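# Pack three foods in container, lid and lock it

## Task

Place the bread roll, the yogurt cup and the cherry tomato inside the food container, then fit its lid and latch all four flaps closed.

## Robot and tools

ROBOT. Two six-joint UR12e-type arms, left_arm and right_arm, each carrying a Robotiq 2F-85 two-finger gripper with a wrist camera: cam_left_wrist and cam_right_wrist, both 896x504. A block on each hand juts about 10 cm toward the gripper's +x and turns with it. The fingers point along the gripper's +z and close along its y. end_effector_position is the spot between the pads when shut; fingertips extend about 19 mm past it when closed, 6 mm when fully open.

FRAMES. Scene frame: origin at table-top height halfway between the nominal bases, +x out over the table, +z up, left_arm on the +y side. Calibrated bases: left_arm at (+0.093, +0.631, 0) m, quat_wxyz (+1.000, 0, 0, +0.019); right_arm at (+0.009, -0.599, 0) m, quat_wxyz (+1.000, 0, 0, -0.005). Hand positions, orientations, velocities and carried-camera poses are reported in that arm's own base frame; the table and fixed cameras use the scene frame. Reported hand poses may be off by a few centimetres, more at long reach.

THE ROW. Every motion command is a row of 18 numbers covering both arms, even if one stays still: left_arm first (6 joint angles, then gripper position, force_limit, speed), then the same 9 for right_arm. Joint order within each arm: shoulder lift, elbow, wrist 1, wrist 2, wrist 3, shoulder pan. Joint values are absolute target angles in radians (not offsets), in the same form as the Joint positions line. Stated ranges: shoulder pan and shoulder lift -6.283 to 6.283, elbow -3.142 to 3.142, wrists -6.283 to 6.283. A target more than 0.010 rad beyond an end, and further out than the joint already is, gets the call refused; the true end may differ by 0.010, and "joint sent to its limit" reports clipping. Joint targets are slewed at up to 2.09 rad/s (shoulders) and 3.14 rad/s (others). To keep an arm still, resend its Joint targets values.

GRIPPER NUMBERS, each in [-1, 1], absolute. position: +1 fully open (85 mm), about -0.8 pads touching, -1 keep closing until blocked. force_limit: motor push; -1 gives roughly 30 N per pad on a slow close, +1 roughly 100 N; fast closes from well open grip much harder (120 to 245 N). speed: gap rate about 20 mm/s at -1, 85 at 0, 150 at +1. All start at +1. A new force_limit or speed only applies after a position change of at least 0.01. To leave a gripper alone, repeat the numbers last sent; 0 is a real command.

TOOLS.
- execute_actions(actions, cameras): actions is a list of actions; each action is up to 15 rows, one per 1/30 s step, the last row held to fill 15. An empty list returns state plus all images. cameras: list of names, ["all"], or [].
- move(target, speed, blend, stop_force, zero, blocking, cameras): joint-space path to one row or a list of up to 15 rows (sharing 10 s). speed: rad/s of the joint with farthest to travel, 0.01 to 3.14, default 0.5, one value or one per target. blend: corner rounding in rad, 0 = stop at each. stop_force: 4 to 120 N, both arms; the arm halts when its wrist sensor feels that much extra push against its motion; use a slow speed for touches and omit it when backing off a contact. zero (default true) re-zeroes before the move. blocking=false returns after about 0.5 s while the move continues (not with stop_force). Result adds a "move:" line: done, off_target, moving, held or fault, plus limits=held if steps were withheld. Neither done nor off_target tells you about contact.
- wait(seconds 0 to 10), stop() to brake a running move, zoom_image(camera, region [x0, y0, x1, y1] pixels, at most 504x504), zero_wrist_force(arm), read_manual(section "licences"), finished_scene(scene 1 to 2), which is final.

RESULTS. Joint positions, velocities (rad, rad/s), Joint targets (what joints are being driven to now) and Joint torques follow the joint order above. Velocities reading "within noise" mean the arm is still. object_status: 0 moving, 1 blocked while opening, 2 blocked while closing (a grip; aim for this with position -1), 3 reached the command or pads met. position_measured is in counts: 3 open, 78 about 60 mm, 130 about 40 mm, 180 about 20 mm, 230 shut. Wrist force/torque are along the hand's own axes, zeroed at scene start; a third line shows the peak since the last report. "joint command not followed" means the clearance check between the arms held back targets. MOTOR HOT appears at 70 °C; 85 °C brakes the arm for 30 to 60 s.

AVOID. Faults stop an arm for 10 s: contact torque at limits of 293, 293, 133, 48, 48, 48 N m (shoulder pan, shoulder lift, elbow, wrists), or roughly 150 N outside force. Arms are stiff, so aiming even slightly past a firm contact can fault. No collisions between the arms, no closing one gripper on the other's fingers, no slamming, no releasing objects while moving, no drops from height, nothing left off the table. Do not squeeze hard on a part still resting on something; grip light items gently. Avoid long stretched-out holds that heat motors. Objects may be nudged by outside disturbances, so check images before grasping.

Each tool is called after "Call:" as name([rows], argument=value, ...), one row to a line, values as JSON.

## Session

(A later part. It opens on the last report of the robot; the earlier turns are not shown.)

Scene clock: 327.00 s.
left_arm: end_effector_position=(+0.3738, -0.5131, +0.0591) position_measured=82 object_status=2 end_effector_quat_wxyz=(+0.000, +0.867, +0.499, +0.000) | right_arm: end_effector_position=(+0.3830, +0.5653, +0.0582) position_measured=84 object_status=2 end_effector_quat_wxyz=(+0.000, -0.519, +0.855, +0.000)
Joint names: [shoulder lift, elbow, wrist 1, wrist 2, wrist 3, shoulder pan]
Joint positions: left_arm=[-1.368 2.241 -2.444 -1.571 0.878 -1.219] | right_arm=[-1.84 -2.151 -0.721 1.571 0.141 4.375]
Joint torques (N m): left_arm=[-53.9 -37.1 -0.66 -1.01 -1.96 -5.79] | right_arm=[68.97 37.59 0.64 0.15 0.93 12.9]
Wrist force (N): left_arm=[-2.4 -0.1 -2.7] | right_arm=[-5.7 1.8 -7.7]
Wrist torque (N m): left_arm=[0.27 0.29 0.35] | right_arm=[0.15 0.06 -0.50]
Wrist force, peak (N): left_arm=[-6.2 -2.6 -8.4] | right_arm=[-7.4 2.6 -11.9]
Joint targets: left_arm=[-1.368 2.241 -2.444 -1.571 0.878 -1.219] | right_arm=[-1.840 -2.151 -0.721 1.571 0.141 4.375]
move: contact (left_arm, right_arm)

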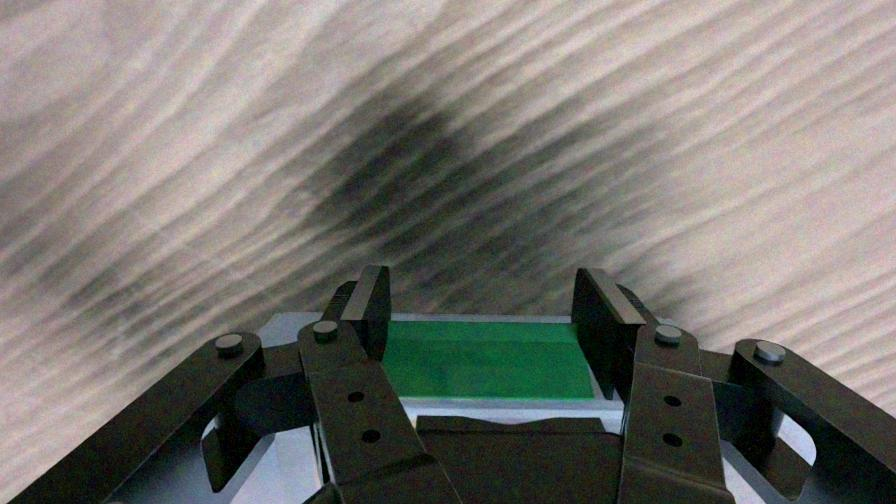

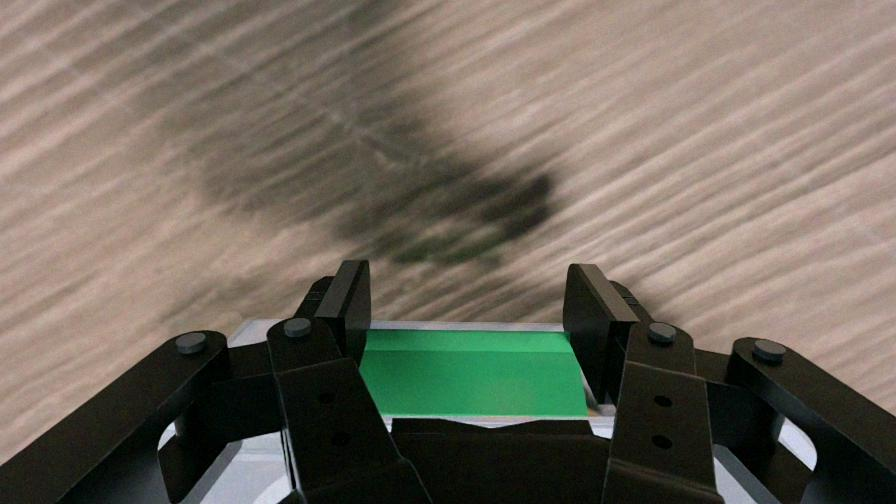

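Call:
move([
  [-1.368,2.241,-2.444,-1.5708,0.8783,-1.21899,0.9,-0.4,-1,-1.84,-2.151,-0.721,1.5708,0.1411,4.37477,0.9,-0.4,-1],
  [-1.4721,2.1910,-2.2897,-1.5708,0.8783,-1.21899,0.9,-0.4,-1,-1.74301,-2.1036,-0.86579,1.5708,0.1411,4.37477,0.9,-0.4,-1],
  [-1.4721,2.1910,-2.2897,-1.5708,0.8783,-1.21899,0.9,-0.4,-1,-1.63406,-1.97622,-1.10212,1.5708,0.11,4.34655,0.9,-0.4,-1],
], speed=[0.1,0.12,0.3], cameras=["all"])

Call:
zoom_image(camera="cam_right_wrist", region=[270, 160, 450, 360])

Call:
zoom_image(camera="cam_right_wrist", region=[470, 160, 650, 360])

Scene clock: 331.63 s.
left_arm: end_effector_position=(+0.3738, -0.5129, +0.1301) position_measured=16 object_status=3 end_effector_quat_wxyz=(+0.000, +0.867, +0.499, +0.000) | right_arm: end_effector_position=(+0.4018, +0.5620, +0.2500) position_measured=16 object_status=3 end_effector_quat_wxyz=(+0.000, -0.521, +0.854, +0.000)
Joint names: [shoulder lift, elbow, wrist 1, wrist 2, wrist 3, shoulder pan]
Joint positions: left_arm=[-1.472 2.191 -2.29 -1.571 0.878 -1.219] | right_arm=[-1.634 -1.976 -1.102 1.571 0.11 4.347]
Joint torques (N m): left_arm=[-51.71 -44.45 -0.1 3.49 -1.51 15.6] | right_arm=[67.39 57.21 2.45 0.08 -2.17 -13.48]
Wrist force (N): left_arm=[0.0 0.0 0.1] | right_arm=[-0.9 0.6 -2.9]
Wrist torque (N m): left_arm=[-0.10 0.32 0.29] | right_arm=[0.29 0.22 -0.22]
Wrist force, peak (N): left_arm=[-2.3 -0.1 -3.8] | right_arm=[-5.8 2.5 -9.0]
Joint targets: left_arm=[-1.472 2.191 -2.290 -1.571 0.878 -1.219] | right_arm=[-1.634 -1.976 -1.102 1.571 0.110 4.347]
move: done

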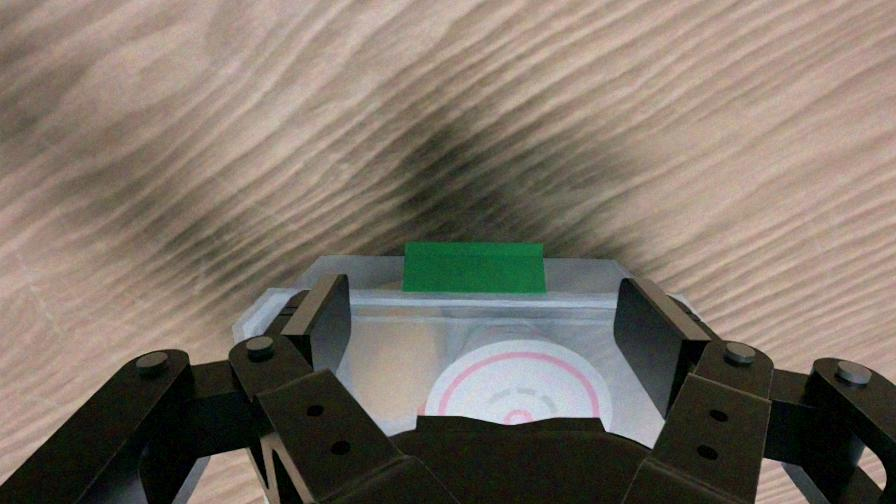

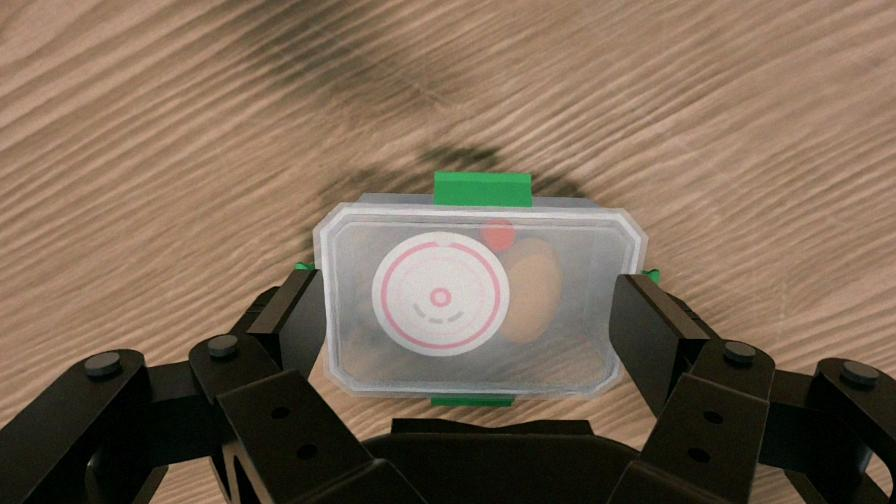

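Scaled by 2.520 from the camera's 896x504 image, which has a finer 1280x720 frame.

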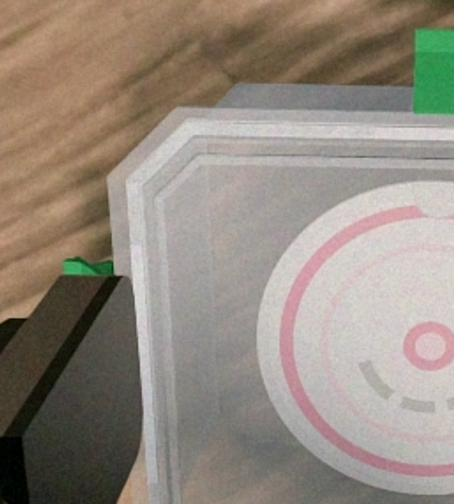

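Scaled by 2.520 from the camera's 896x504 image, which has a finer 1280x720 frame.

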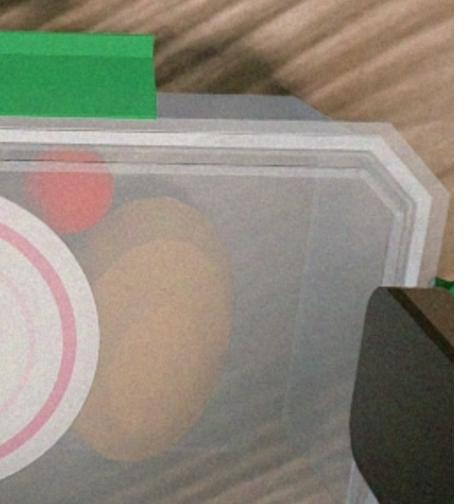

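Call:
move(target=[-1.44441,2.1591,-2.28549,-1.5708,0.84,-1.26618,-1,-0.4,-0.5,-1.78788,-2.0465,-0.87802,1.5708,0.1468,4.3718,-1,-0.4,-0.5], speed=0.25)

Call:
move(target=[-1.38283,2.1921,-2.38007,-1.5708,0.84,-1.26618,-1,-0.4,-0.5,-1.84393,-2.0772,-0.79127,1.5708,0.1468,4.3718,-1,-0.4,-0.5], speed=0.022, stop_force=50, cameras=["all"])

Scene clock: 334.00 s.
left_arm: end_effector_position=(+0.3547, -0.5476, +0.1300) position_measured=231 object_status=3 end_effector_quat_wxyz=(+0.000, +0.869, +0.495, +0.000) | right_arm: end_effector_position=(+0.3952, +0.5937, +0.1301) position_measured=231 object_status=3 end_effector_quat_wxyz=(+0.000, -0.516, +0.857, +0.000)
Joint names: [shoulder lift, elbow, wrist 1, wrist 2, wrist 3, shoulder pan]
Joint positions: left_arm=[-1.444 2.159 -2.285 -1.571 0.84 -1.266] | right_arm=[-1.788 -2.046 -0.878 1.571 0.147 4.372]
Joint torques (N m): left_arm=[-34.46 -44.89 -0.21 1.87 -2.77 -15] | right_arm=[50.65 31.8 7.75 0.01 1.71 18.87]
Wrist force (N): left_arm=[-0.1 -0.2 0.0] | right_arm=[-0.8 0.9 -2.7]
Wrist torque (N m): left_arm=[-0.13 0.32 0.31] | right_arm=[0.31 0.24 -0.37]
Wrist force, peak (N): left_arm=[0.9 -0.2 -0.5] | right_arm=[-0.7 0.8 -4.8]
Joint targets: left_arm=[-1.444 2.159 -2.285 -1.571 0.840 -1.266] | right_arm=[-1.788 -2.047 -0.878 1.571 0.147 4.372]
move: done

Scene clock: 339.03 s.
left_arm: end_effector_position=(+0.3548, -0.5479, +0.0894) position_measured=231 object_status=3 end_effector_quat_wxyz=(+0.000, +0.869, +0.495, +0.000) | right_arm: end_effector_position=(+0.3953, +0.5940, +0.0899) position_measured=231 object_status=3 end_effector_quat_wxyz=(+0.000, -0.516, +0.857, +0.000)
Joint names: [shoulder lift, elbow, wrist 1, wrist 2, wrist 3, shoulder pan]
Joint positions: left_arm=[-1.389 2.189 -2.371 -1.571 0.84 -1.266] | right_arm=[-1.838 -2.074 -0.8 1.571 0.147 4.372]
Joint torques (N m): left_arm=[-28.96 -26.33 0.71 -1.76 -2.8 -15.41] | right_arm=[40 29.43 -0.79 0.14 1.84 17.92]
Wrist force (N): left_arm=[10.4 -12.1 -53.8] | right_arm=[14.5 0.0 -55.2]
Wrist torque (N m): left_arm=[0.15 0.86 0.24] | right_arm=[0.37 0.29 -0.38]
Wrist force, peak (N): left_arm=[14.6 -16.7 -67.5] | right_arm=[21.0 -1.1 -66.1]
Joint targets: left_arm=[-1.389 2.189 -2.371 -1.571 0.840 -1.266] | right_arm=[-1.838 -2.074 -0.800 1.571 0.147 4.372]
move: contact (left_arm, right_arm)

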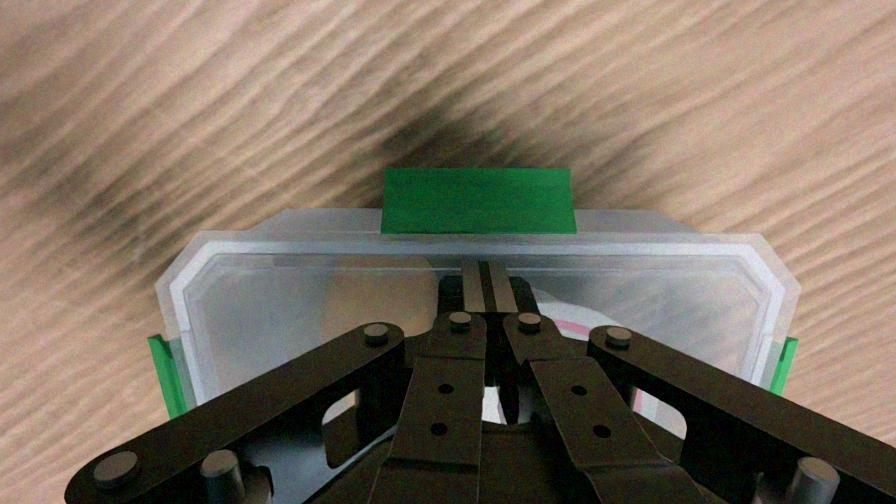

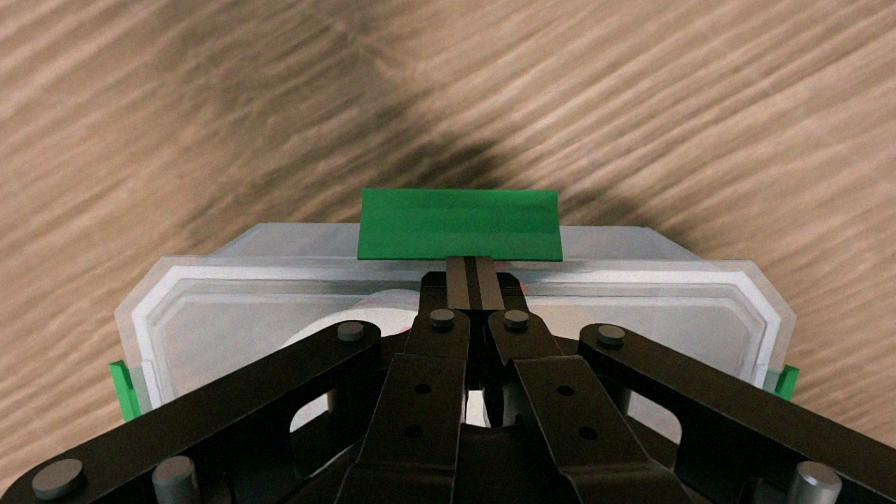

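Call:
move([
  [-1.44441,2.1591,-2.28549,-1.5708,0.84,-1.26618,-1,-0.4,-0.5,-1.78788,-2.0465,-0.87802,1.5708,0.1468,4.3718,-1,-0.4,-0.5],
  [-1.46824,2.1868,-2.28936,-1.5708,0.8885,-1.2177,-1,-0.4,-0.5,-1.74463,-2.1016,-0.86617,1.5708,0.1522,4.37715,-1,-0.4,-0.5],
  [-1.3698,2.2350,-2.436,-1.5708,0.8885,-1.2177,-1,-0.4,-0.5,-1.83564,-2.1471,-0.72966,1.5708,0.1522,4.37715,-1,-0.4,-0.5],
], speed=[0.12,0.15,0.08], blend=[0.01,0,0])

Call:
move(target=[-1.36255,2.2254,-2.43365,-1.5708,0.8722,-1.23396,-1,-0.4,-0.5,-1.85304,-2.1225,-0.73686,1.5708,0.1491,4.37407,-1,-0.4,-0.5], speed=0.013, stop_force=80, cameras=["all"])

Scene clock: 344.13 s.
left_arm: end_effector_position=(+0.3753, -0.5148, +0.0621) position_measured=231 object_status=3 end_effector_quat_wxyz=(+0.000, +0.869, +0.495, +0.000) | right_arm: end_effector_position=(+0.3820, +0.5671, +0.0622) position_measured=231 object_status=3 end_effector_quat_wxyz=(+0.000, -0.516, +0.857, +0.000)
Joint names: [shoulder lift, elbow, wrist 1, wrist 2, wrist 3, shoulder pan]
Joint positions: left_arm=[-1.37 2.235 -2.436 -1.571 0.889 -1.218] | right_arm=[-1.836 -2.147 -0.73 1.571 0.152 4.377]
Joint torques (N m): left_arm=[-33.97 -26.5 -7.86 -3.44 2.62 14.4] | right_arm=[52.71 26.58 7.45 0.19 1.76 17.08]
Wrist force (N): left_arm=[0.3 -0.3 0.2] | right_arm=[-0.7 1.8 -1.4]
Wrist torque (N m): left_arm=[-0.13 0.30 0.16] | right_arm=[0.48 0.26 -0.37]
Wrist force, peak (N): left_arm=[10.6 -12.2 -53.6] | right_arm=[14.6 -0.1 -55.3]
Joint targets: left_arm=[-1.370 2.235 -2.436 -1.571 0.889 -1.218] | right_arm=[-1.836 -2.147 -0.730 1.571 0.152 4.377]
move: done

Scene clock: 346.77 s.
left_arm: end_effector_position=(+0.3703, -0.5231, +0.0619) position_measured=231 object_status=3 end_effector_quat_wxyz=(+0.000, +0.869, +0.495, +0.000) | right_arm: end_effector_position=(+0.3868, +0.5758, +0.0618) position_measured=231 object_status=3 end_effector_quat_wxyz=(+0.000, -0.516, +0.857, +0.000)
Joint names: [shoulder lift, elbow, wrist 1, wrist 2, wrist 3, shoulder pan]
Joint positions: left_arm=[-1.364 2.228 -2.434 -1.57 0.876 -1.23] | right_arm=[-1.849 -2.128 -0.736 1.571 0.15 4.375]
Joint torques (N m): left_arm=[-51.59 -51.67 -18.66 -19.16 2.91 -35.02] | right_arm=[67.02 73.41 29.45 -3.87 0.71 15.41]
Wrist force (N): left_arm=[80.9 1.7 -16.4] | right_arm=[79.1 7.1 -23.3]
Wrist torque (N m): left_arm=[-0.16 1.54 0.23] | right_arm=[0.38 1.82 -0.33]
Wrist force, peak (N): left_arm=[88.5 2.4 -18.3] | right_arm=[85.8 6.6 -28.0]
Joint targets: left_arm=[-1.364 2.228 -2.434 -1.570 0.876 -1.230] | right_arm=[-1.849 -2.128 -0.736 1.571 0.150 4.375]
move: contact (left_arm, right_arm)

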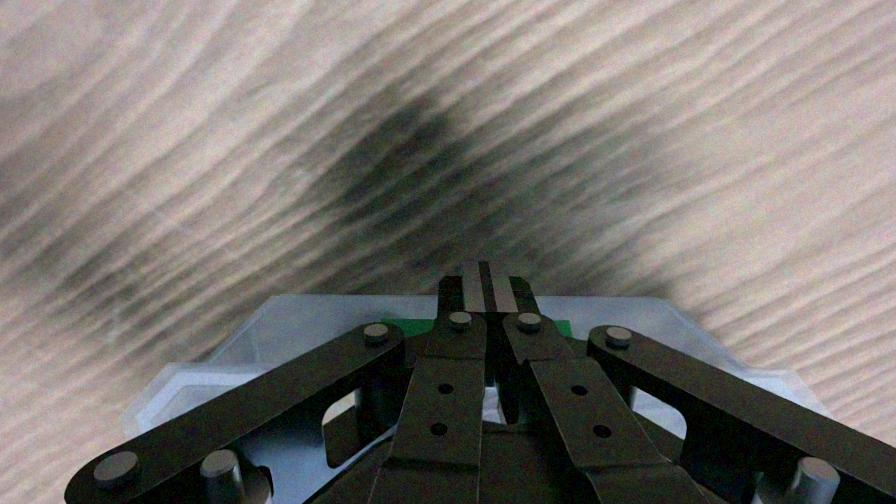

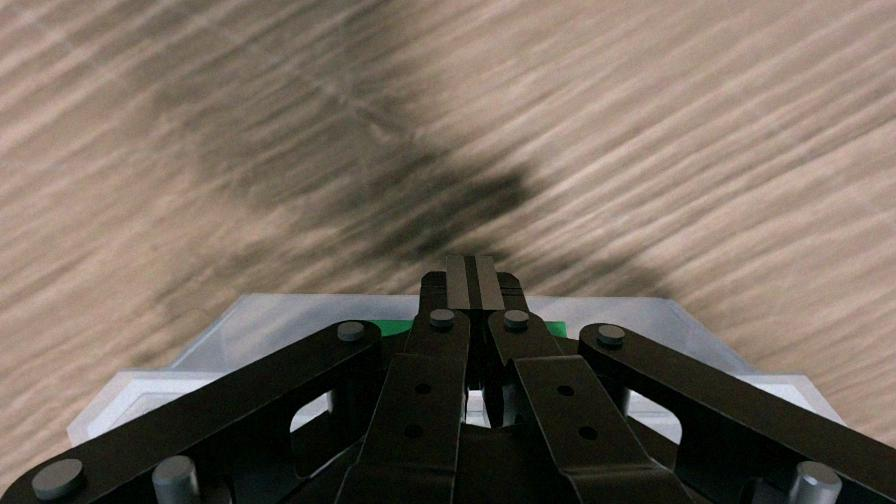

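Call:
move([
  [-1.3698,2.2350,-2.436,-1.5708,0.8885,-1.2177,-1,-0.4,-0.5,-1.83564,-2.1471,-0.72966,1.5708,0.1522,4.37715,-1,-0.4,-0.5],
  [-1.46824,2.1868,-2.28936,-1.5708,0.8885,-1.2177,-1,-0.4,-0.5,-1.74463,-2.1016,-0.86617,1.5708,0.1522,4.37715,-1,-0.4,-0.5],
], speed=[0.03,0.15], cameras=["all"])

Scene clock: 349.20 s.
left_arm: end_effector_position=(+0.3753, -0.5148, +0.1299) position_measured=231 object_status=3 end_effector_quat_wxyz=(+0.000, +0.869, +0.495, +0.000) | right_arm: end_effector_position=(+0.3820, +0.5671, +0.1299) position_measured=231 object_status=3 end_effector_quat_wxyz=(+0.000, -0.516, +0.857, +0.000)
Joint names: [shoulder lift, elbow, wrist 1, wrist 2, wrist 3, shoulder pan]
Joint positions: left_arm=[-1.468 2.187 -2.289 -1.571 0.888 -1.218] | right_arm=[-1.745 -2.102 -0.866 1.571 0.152 4.377]
Joint torques (N m): left_arm=[-49.57 -43.96 -0.03 3.08 2.78 13.77] | right_arm=[71.28 48.9 1.73 0.43 2.39 17.77]
Wrist force (N): left_arm=[0.2 -0.1 0.0] | right_arm=[0.1 1.6 -1.4]
Wrist torque (N m): left_arm=[-0.12 0.28 0.16] | right_arm=[0.40 0.09 -0.37]
Wrist force, peak (N): left_arm=[81.0 1.7 -17.0] | right_arm=[79.9 6.7 -24.4]
Joint targets: left_arm=[-1.468 2.187 -2.289 -1.571 0.889 -1.218] | right_arm=[-1.745 -2.102 -0.866 1.571 0.152 4.377]
move: done

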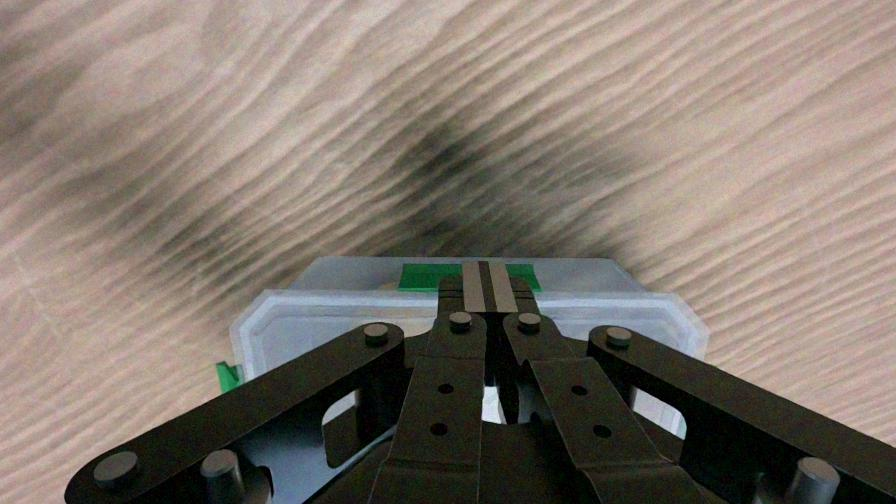

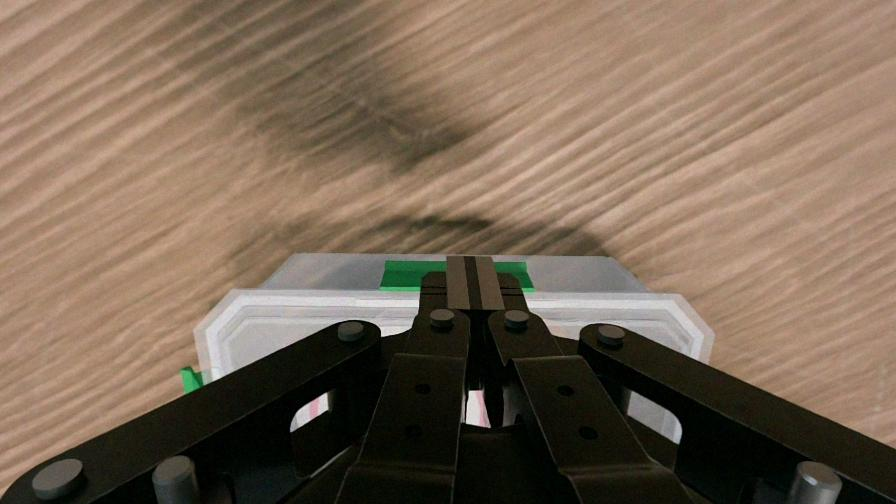

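Call:
move([
  [-2.1848,2.1807,-1.5667,-1.5708,0.8885,-0.865,-1,-0.4,-0.5,-1.63406,-1.97622,-1.10212,1.5708,0.1522,4.34655,-1,-0.4,-0.5],
  [-1.5708,0,-1.5708,-1.5708,0.8885,-0.4,-1,-0.4,-0.5,-1.63406,-1.97622,-1.10212,1.5708,0.1522,4.34655,-1,-0.4,-0.5],
], speed=[0.6,1.0], blend=[0.05,0])

Call:
move([
  [-1.5708,0,-1.5708,1.5708,2.9131,2.3759,-1,-0.4,-0.5,-1.77197,-1.8166,-1.12383,1.5708,1.8732,4.52554,-1,-0.4,-0.5],
  [-1.7242,-1.5973,-1.3909,1.5708,2.9131,2.3759,-1,-0.4,-0.5,-1.77197,-1.8166,-1.12383,1.5708,1.8732,4.52554,-1,-0.4,-0.5],
], speed=[1.0,0.6], blend=[0.03,0], cameras=["all"])

Scene clock: 354.17 s.
left_arm: end_effector_position=(+0.3294, +0.0498, +1.4848) position_measured=231 object_status=3 end_effector_quat_wxyz=(+0.686, +0.425, +0.565, +0.171) | right_arm: end_effector_position=(+0.4018, +0.5620, +0.2501) position_measured=231 object_status=3 end_effector_quat_wxyz=(+0.000, -0.502, +0.865, +0.000)
Joint names: [shoulder lift, elbow, wrist 1, wrist 2, wrist 3, shoulder pan]
Joint positions: left_arm=[-1.571 0 -1.571 -1.571 0.889 -0.4] | right_arm=[-1.634 -1.976 -1.102 1.571 0.152 4.347]
Joint torques (N m): left_arm=[10.98 -9.88 -5.03 2.88 2.62 16.43] | right_arm=[68.47 56.41 1.39 0.57 1.68 -13.76]
Wrist force (N): left_arm=[0.7 -1.8 -1.9] | right_arm=[0.0 1.8 -2.1]
Wrist torque (N m): left_arm=[-0.22 -0.15 0.60] | right_arm=[0.48 0.08 -0.33]
Wrist force, peak (N): left_arm=[2.0 -2.7 4.2] | right_arm=[0.1 1.9 -2.9]
Joint targets: left_arm=[-1.571 0.000 -1.571 -1.571 0.889 -0.400] | right_arm=[-1.634 -1.976 -1.102 1.571 0.152 4.347]
move: done

Scene clock: 360.70 s.
left_arm: end_effector_position=(+0.4386, -0.6632, +0.4002) position_measured=231 object_status=3 end_effector_quat_wxyz=(+0.000, +0.964, -0.265, +0.000) | right_arm: end_effector_position=(+0.3119, +0.7121, +0.2501) position_measured=231 object_status=3 end_effector_quat_wxyz=(+0.000, +0.242, +0.970, +0.000)
Joint names: [shoulder lift, elbow, wrist 1, wrist 2, wrist 3, shoulder pan]
Joint positions: left_arm=[-1.724 -1.597 -1.391 1.571 2.913 2.376] | right_arm=[-1.772 -1.817 -1.124 1.571 1.873 4.526]
Joint torques (N m): left_arm=[52.39 38.89 8.59 2.58 2.41 14.33] | right_arm=[56.62 56.53 1.71 0 2.27 19.3]
Wrist force (N): left_arm=[0.4 0.2 0.1] | right_arm=[0.5 1.3 -1.9]
Wrist torque (N m): left_arm=[-0.07 0.25 0.17] | right_arm=[0.36 0.02 -0.27]
Wrist force, peak (N): left_arm=[-0.6 -0.6 4.7] | right_arm=[0.5 2.0 -2.3]
Joint targets: left_arm=[-1.724 -1.597 -1.391 1.571 2.913 2.376] | right_arm=[-1.772 -1.817 -1.124 1.571 1.873 4.526]
move: done

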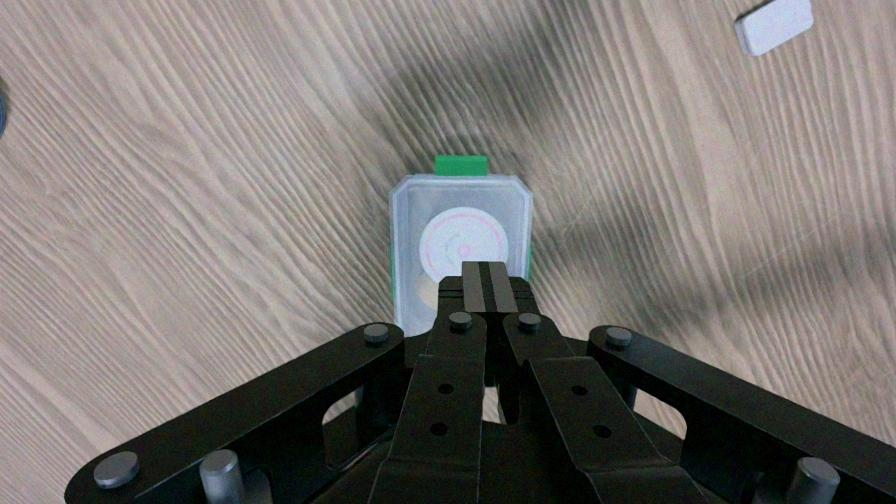

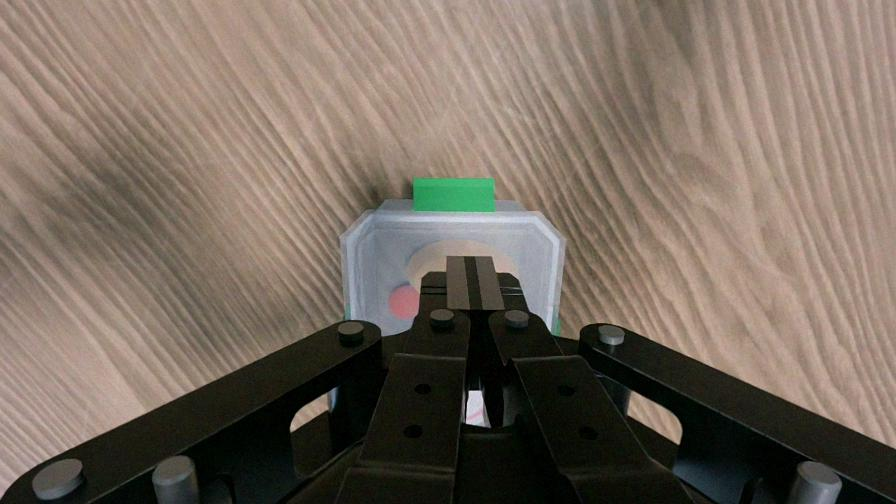

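Call:
move([
  [-1.90462,-1.8864,-0.92138,1.5708,2.9131,2.3759,-1,-0.4,-0.5,-1.87966,-1.9218,-0.91094,1.5708,1.8732,4.52554,-1,-0.4,-0.5],
  [-1.98103,-1.9274,-0.80397,1.5708,2.9131,2.3759,-1,-0.4,-0.5,-1.95836,-1.9633,-0.79074,1.5708,1.8732,4.52554,-1,-0.4,-0.5],
], speed=[0.35,0.08], blend=[0.01,0], cameras=["all"])

Call:
move(target=[-1.96629,-1.9512,-0.79491,1.5708,2.9092,2.37199,-1,-0.4,-0.5,-1.95722,-1.9651,-0.79008,1.5708,1.8569,4.50931,-1,-0.4,-0.5], speed=0.013, stop_force=80)

Call:
move([
  [-1.98103,-1.9274,-0.80397,1.5708,2.9131,2.3759,-1,-0.4,-0.5,-1.95836,-1.9633,-0.79074,1.5708,1.8732,4.52554,-1,-0.4,-0.5],
  [-1.90462,-1.8864,-0.92138,1.5708,2.9131,2.3759,-1,-0.4,-0.5,-1.87966,-1.9218,-0.91094,1.5708,1.8732,4.52554,-1,-0.4,-0.5],
], speed=[0.03,0.15], cameras=["all"])

Scene clock: 364.23 s.
left_arm: end_effector_position=(+0.4386, -0.6632, +0.0621) position_measured=231 object_status=3 end_effector_quat_wxyz=(+0.000, +0.964, -0.265, +0.000) | right_arm: end_effector_position=(+0.3119, +0.7122, +0.0621) position_measured=231 object_status=3 end_effector_quat_wxyz=(+0.000, +0.242, +0.970, +0.000)
Joint names: [shoulder lift, elbow, wrist 1, wrist 2, wrist 3, shoulder pan]
Joint positions: left_arm=[-1.981 -1.927 -0.804 1.571 2.913 2.376] | right_arm=[-1.958 -1.963 -0.791 1.571 1.873 4.526]
Joint torques (N m): left_arm=[59.29 28.05 8.14 1.65 2.36 12.28] | right_arm=[61.78 29.11 7.44 0.39 1.86 15.26]
Wrist force (N): left_arm=[0.6 0.1 0.2] | right_arm=[-0.2 2.0 -1.8]
Wrist torque (N m): left_arm=[-0.08 0.24 0.17] | right_arm=[0.52 0.14 -0.24]
Wrist force, peak (N): left_arm=[0.0 -0.4 -2.2] | right_arm=[0.4 1.4 -3.1]
Joint targets: left_arm=[-1.981 -1.927 -0.804 1.571 2.913 2.376] | right_arm=[-1.958 -1.963 -0.791 1.571 1.873 4.526]
move: done

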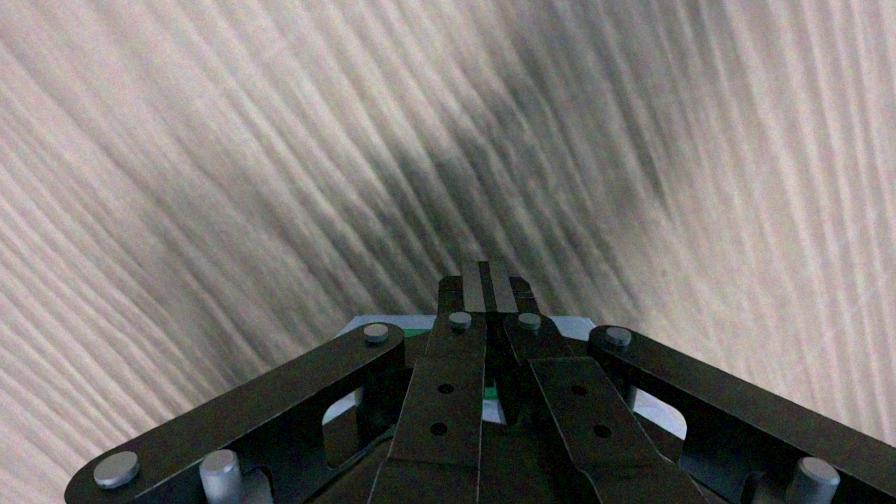

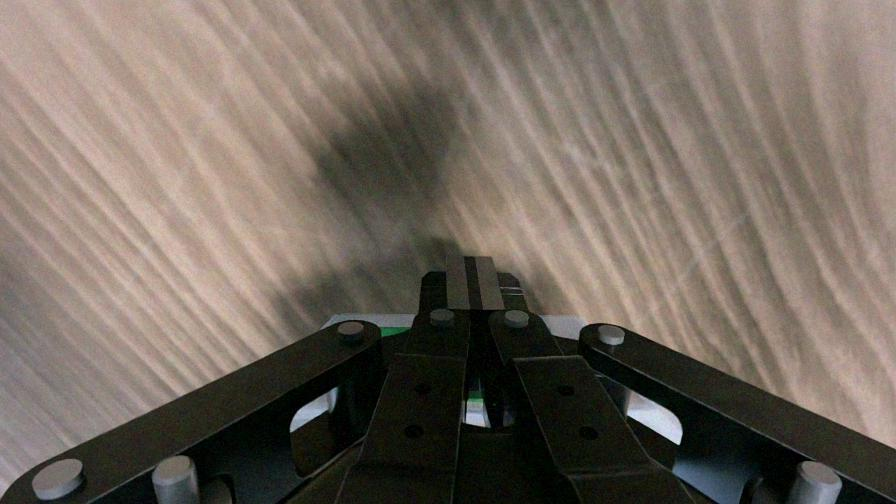

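Scene clock: 366.97 s.
left_arm: end_effector_position=(+0.4295, -0.6578, +0.0622) position_measured=231 object_status=3 end_effector_quat_wxyz=(+0.000, +0.964, -0.265, +0.000) | right_arm: end_effector_position=(+0.3213, +0.7072, +0.0621) position_measured=231 object_status=3 end_effector_quat_wxyz=(+0.000, +0.242, +0.970, +0.000)
Joint names: [shoulder lift, elbow, wrist 1, wrist 2, wrist 3, shoulder pan]
Joint positions: left_arm=[-1.969 -1.947 -0.796 1.571 2.91 2.373] | right_arm=[-1.957 -1.965 -0.79 1.571 1.859 4.512]
Joint torques (N m): left_arm=[50.69 -6.52 -20.24 -3.73 1.17 -12.6] | right_arm=[73.38 25.05 -1.69 -24.07 1.4 -41.29]
Wrist force (N): left_arm=[82.1 -0.1 1.6] | right_arm=[77.6 1.9 0.5]
Wrist torque (N m): left_arm=[-0.12 1.55 0.30] | right_arm=[0.49 2.00 -0.15]
Wrist force, peak (N): left_arm=[89.4 0.0 2.0] | right_arm=[84.7 2.1 1.2]
Joint targets: left_arm=[-1.969 -1.947 -0.796 1.571 2.910 2.373] | right_arm=[-1.957 -1.965 -0.790 1.571 1.859 4.512]
move: contact (left_arm, right_arm)

Scene clock: 369.07 s.
left_arm: end_effector_position=(+0.4386, -0.6632, +0.1299) position_measured=231 object_status=3 end_effector_quat_wxyz=(+0.000, +0.964, -0.265, +0.000) | right_arm: end_effector_position=(+0.3119, +0.7121, +0.1300) position_measured=231 object_status=3 end_effector_quat_wxyz=(+0.000, +0.242, +0.970, +0.000)
Joint names: [shoulder lift, elbow, wrist 1, wrist 2, wrist 3, shoulder pan]
Joint positions: left_arm=[-1.905 -1.886 -0.921 1.571 2.913 2.376] | right_arm=[-1.88 -1.922 -0.911 1.571 1.873 4.526]
Joint torques (N m): left_arm=[80.1 45.31 0.77 -3.24 2.91 16.84] | right_arm=[81.09 50.93 1.79 1.48 1.84 18.54]
Wrist force (N): left_arm=[0.0 0.2 0.4] | right_arm=[-1.3 2.2 1.0]
Wrist torque (N m): left_arm=[-0.04 0.32 0.17] | right_arm=[0.58 0.29 -0.30]
Wrist force, peak (N): left_arm=[81.6 0.1 2.9] | right_arm=[77.7 2.8 2.0]
Joint targets: left_arm=[-1.905 -1.886 -0.921 1.571 2.913 2.376] | right_arm=[-1.880 -1.922 -0.911 1.571 1.873 4.526]
move: done

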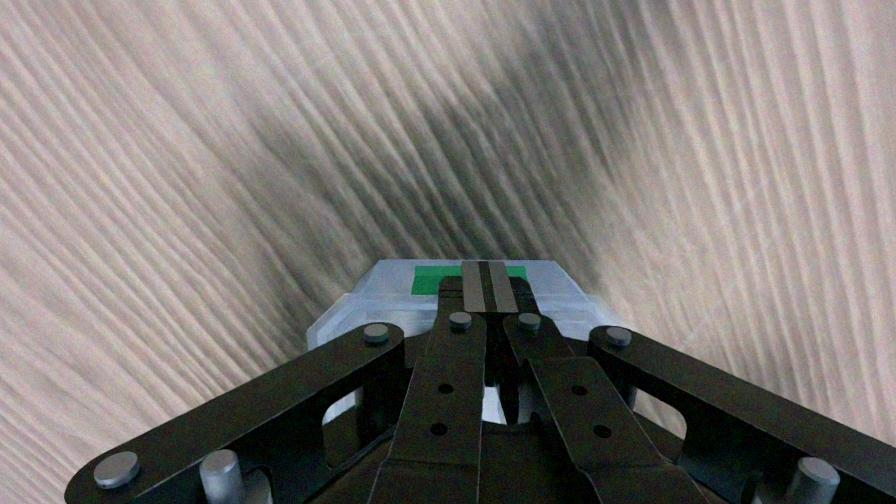

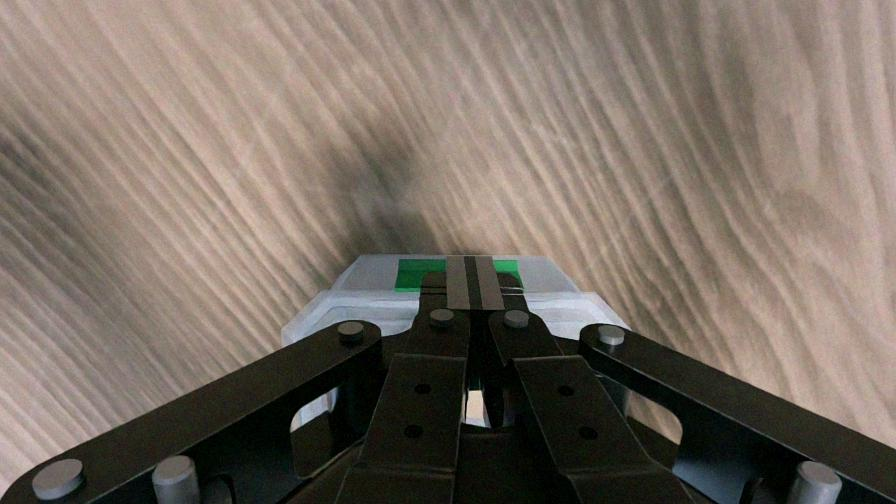

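Call:
finished_scene(scene=2)

The scene is finished: the task was done.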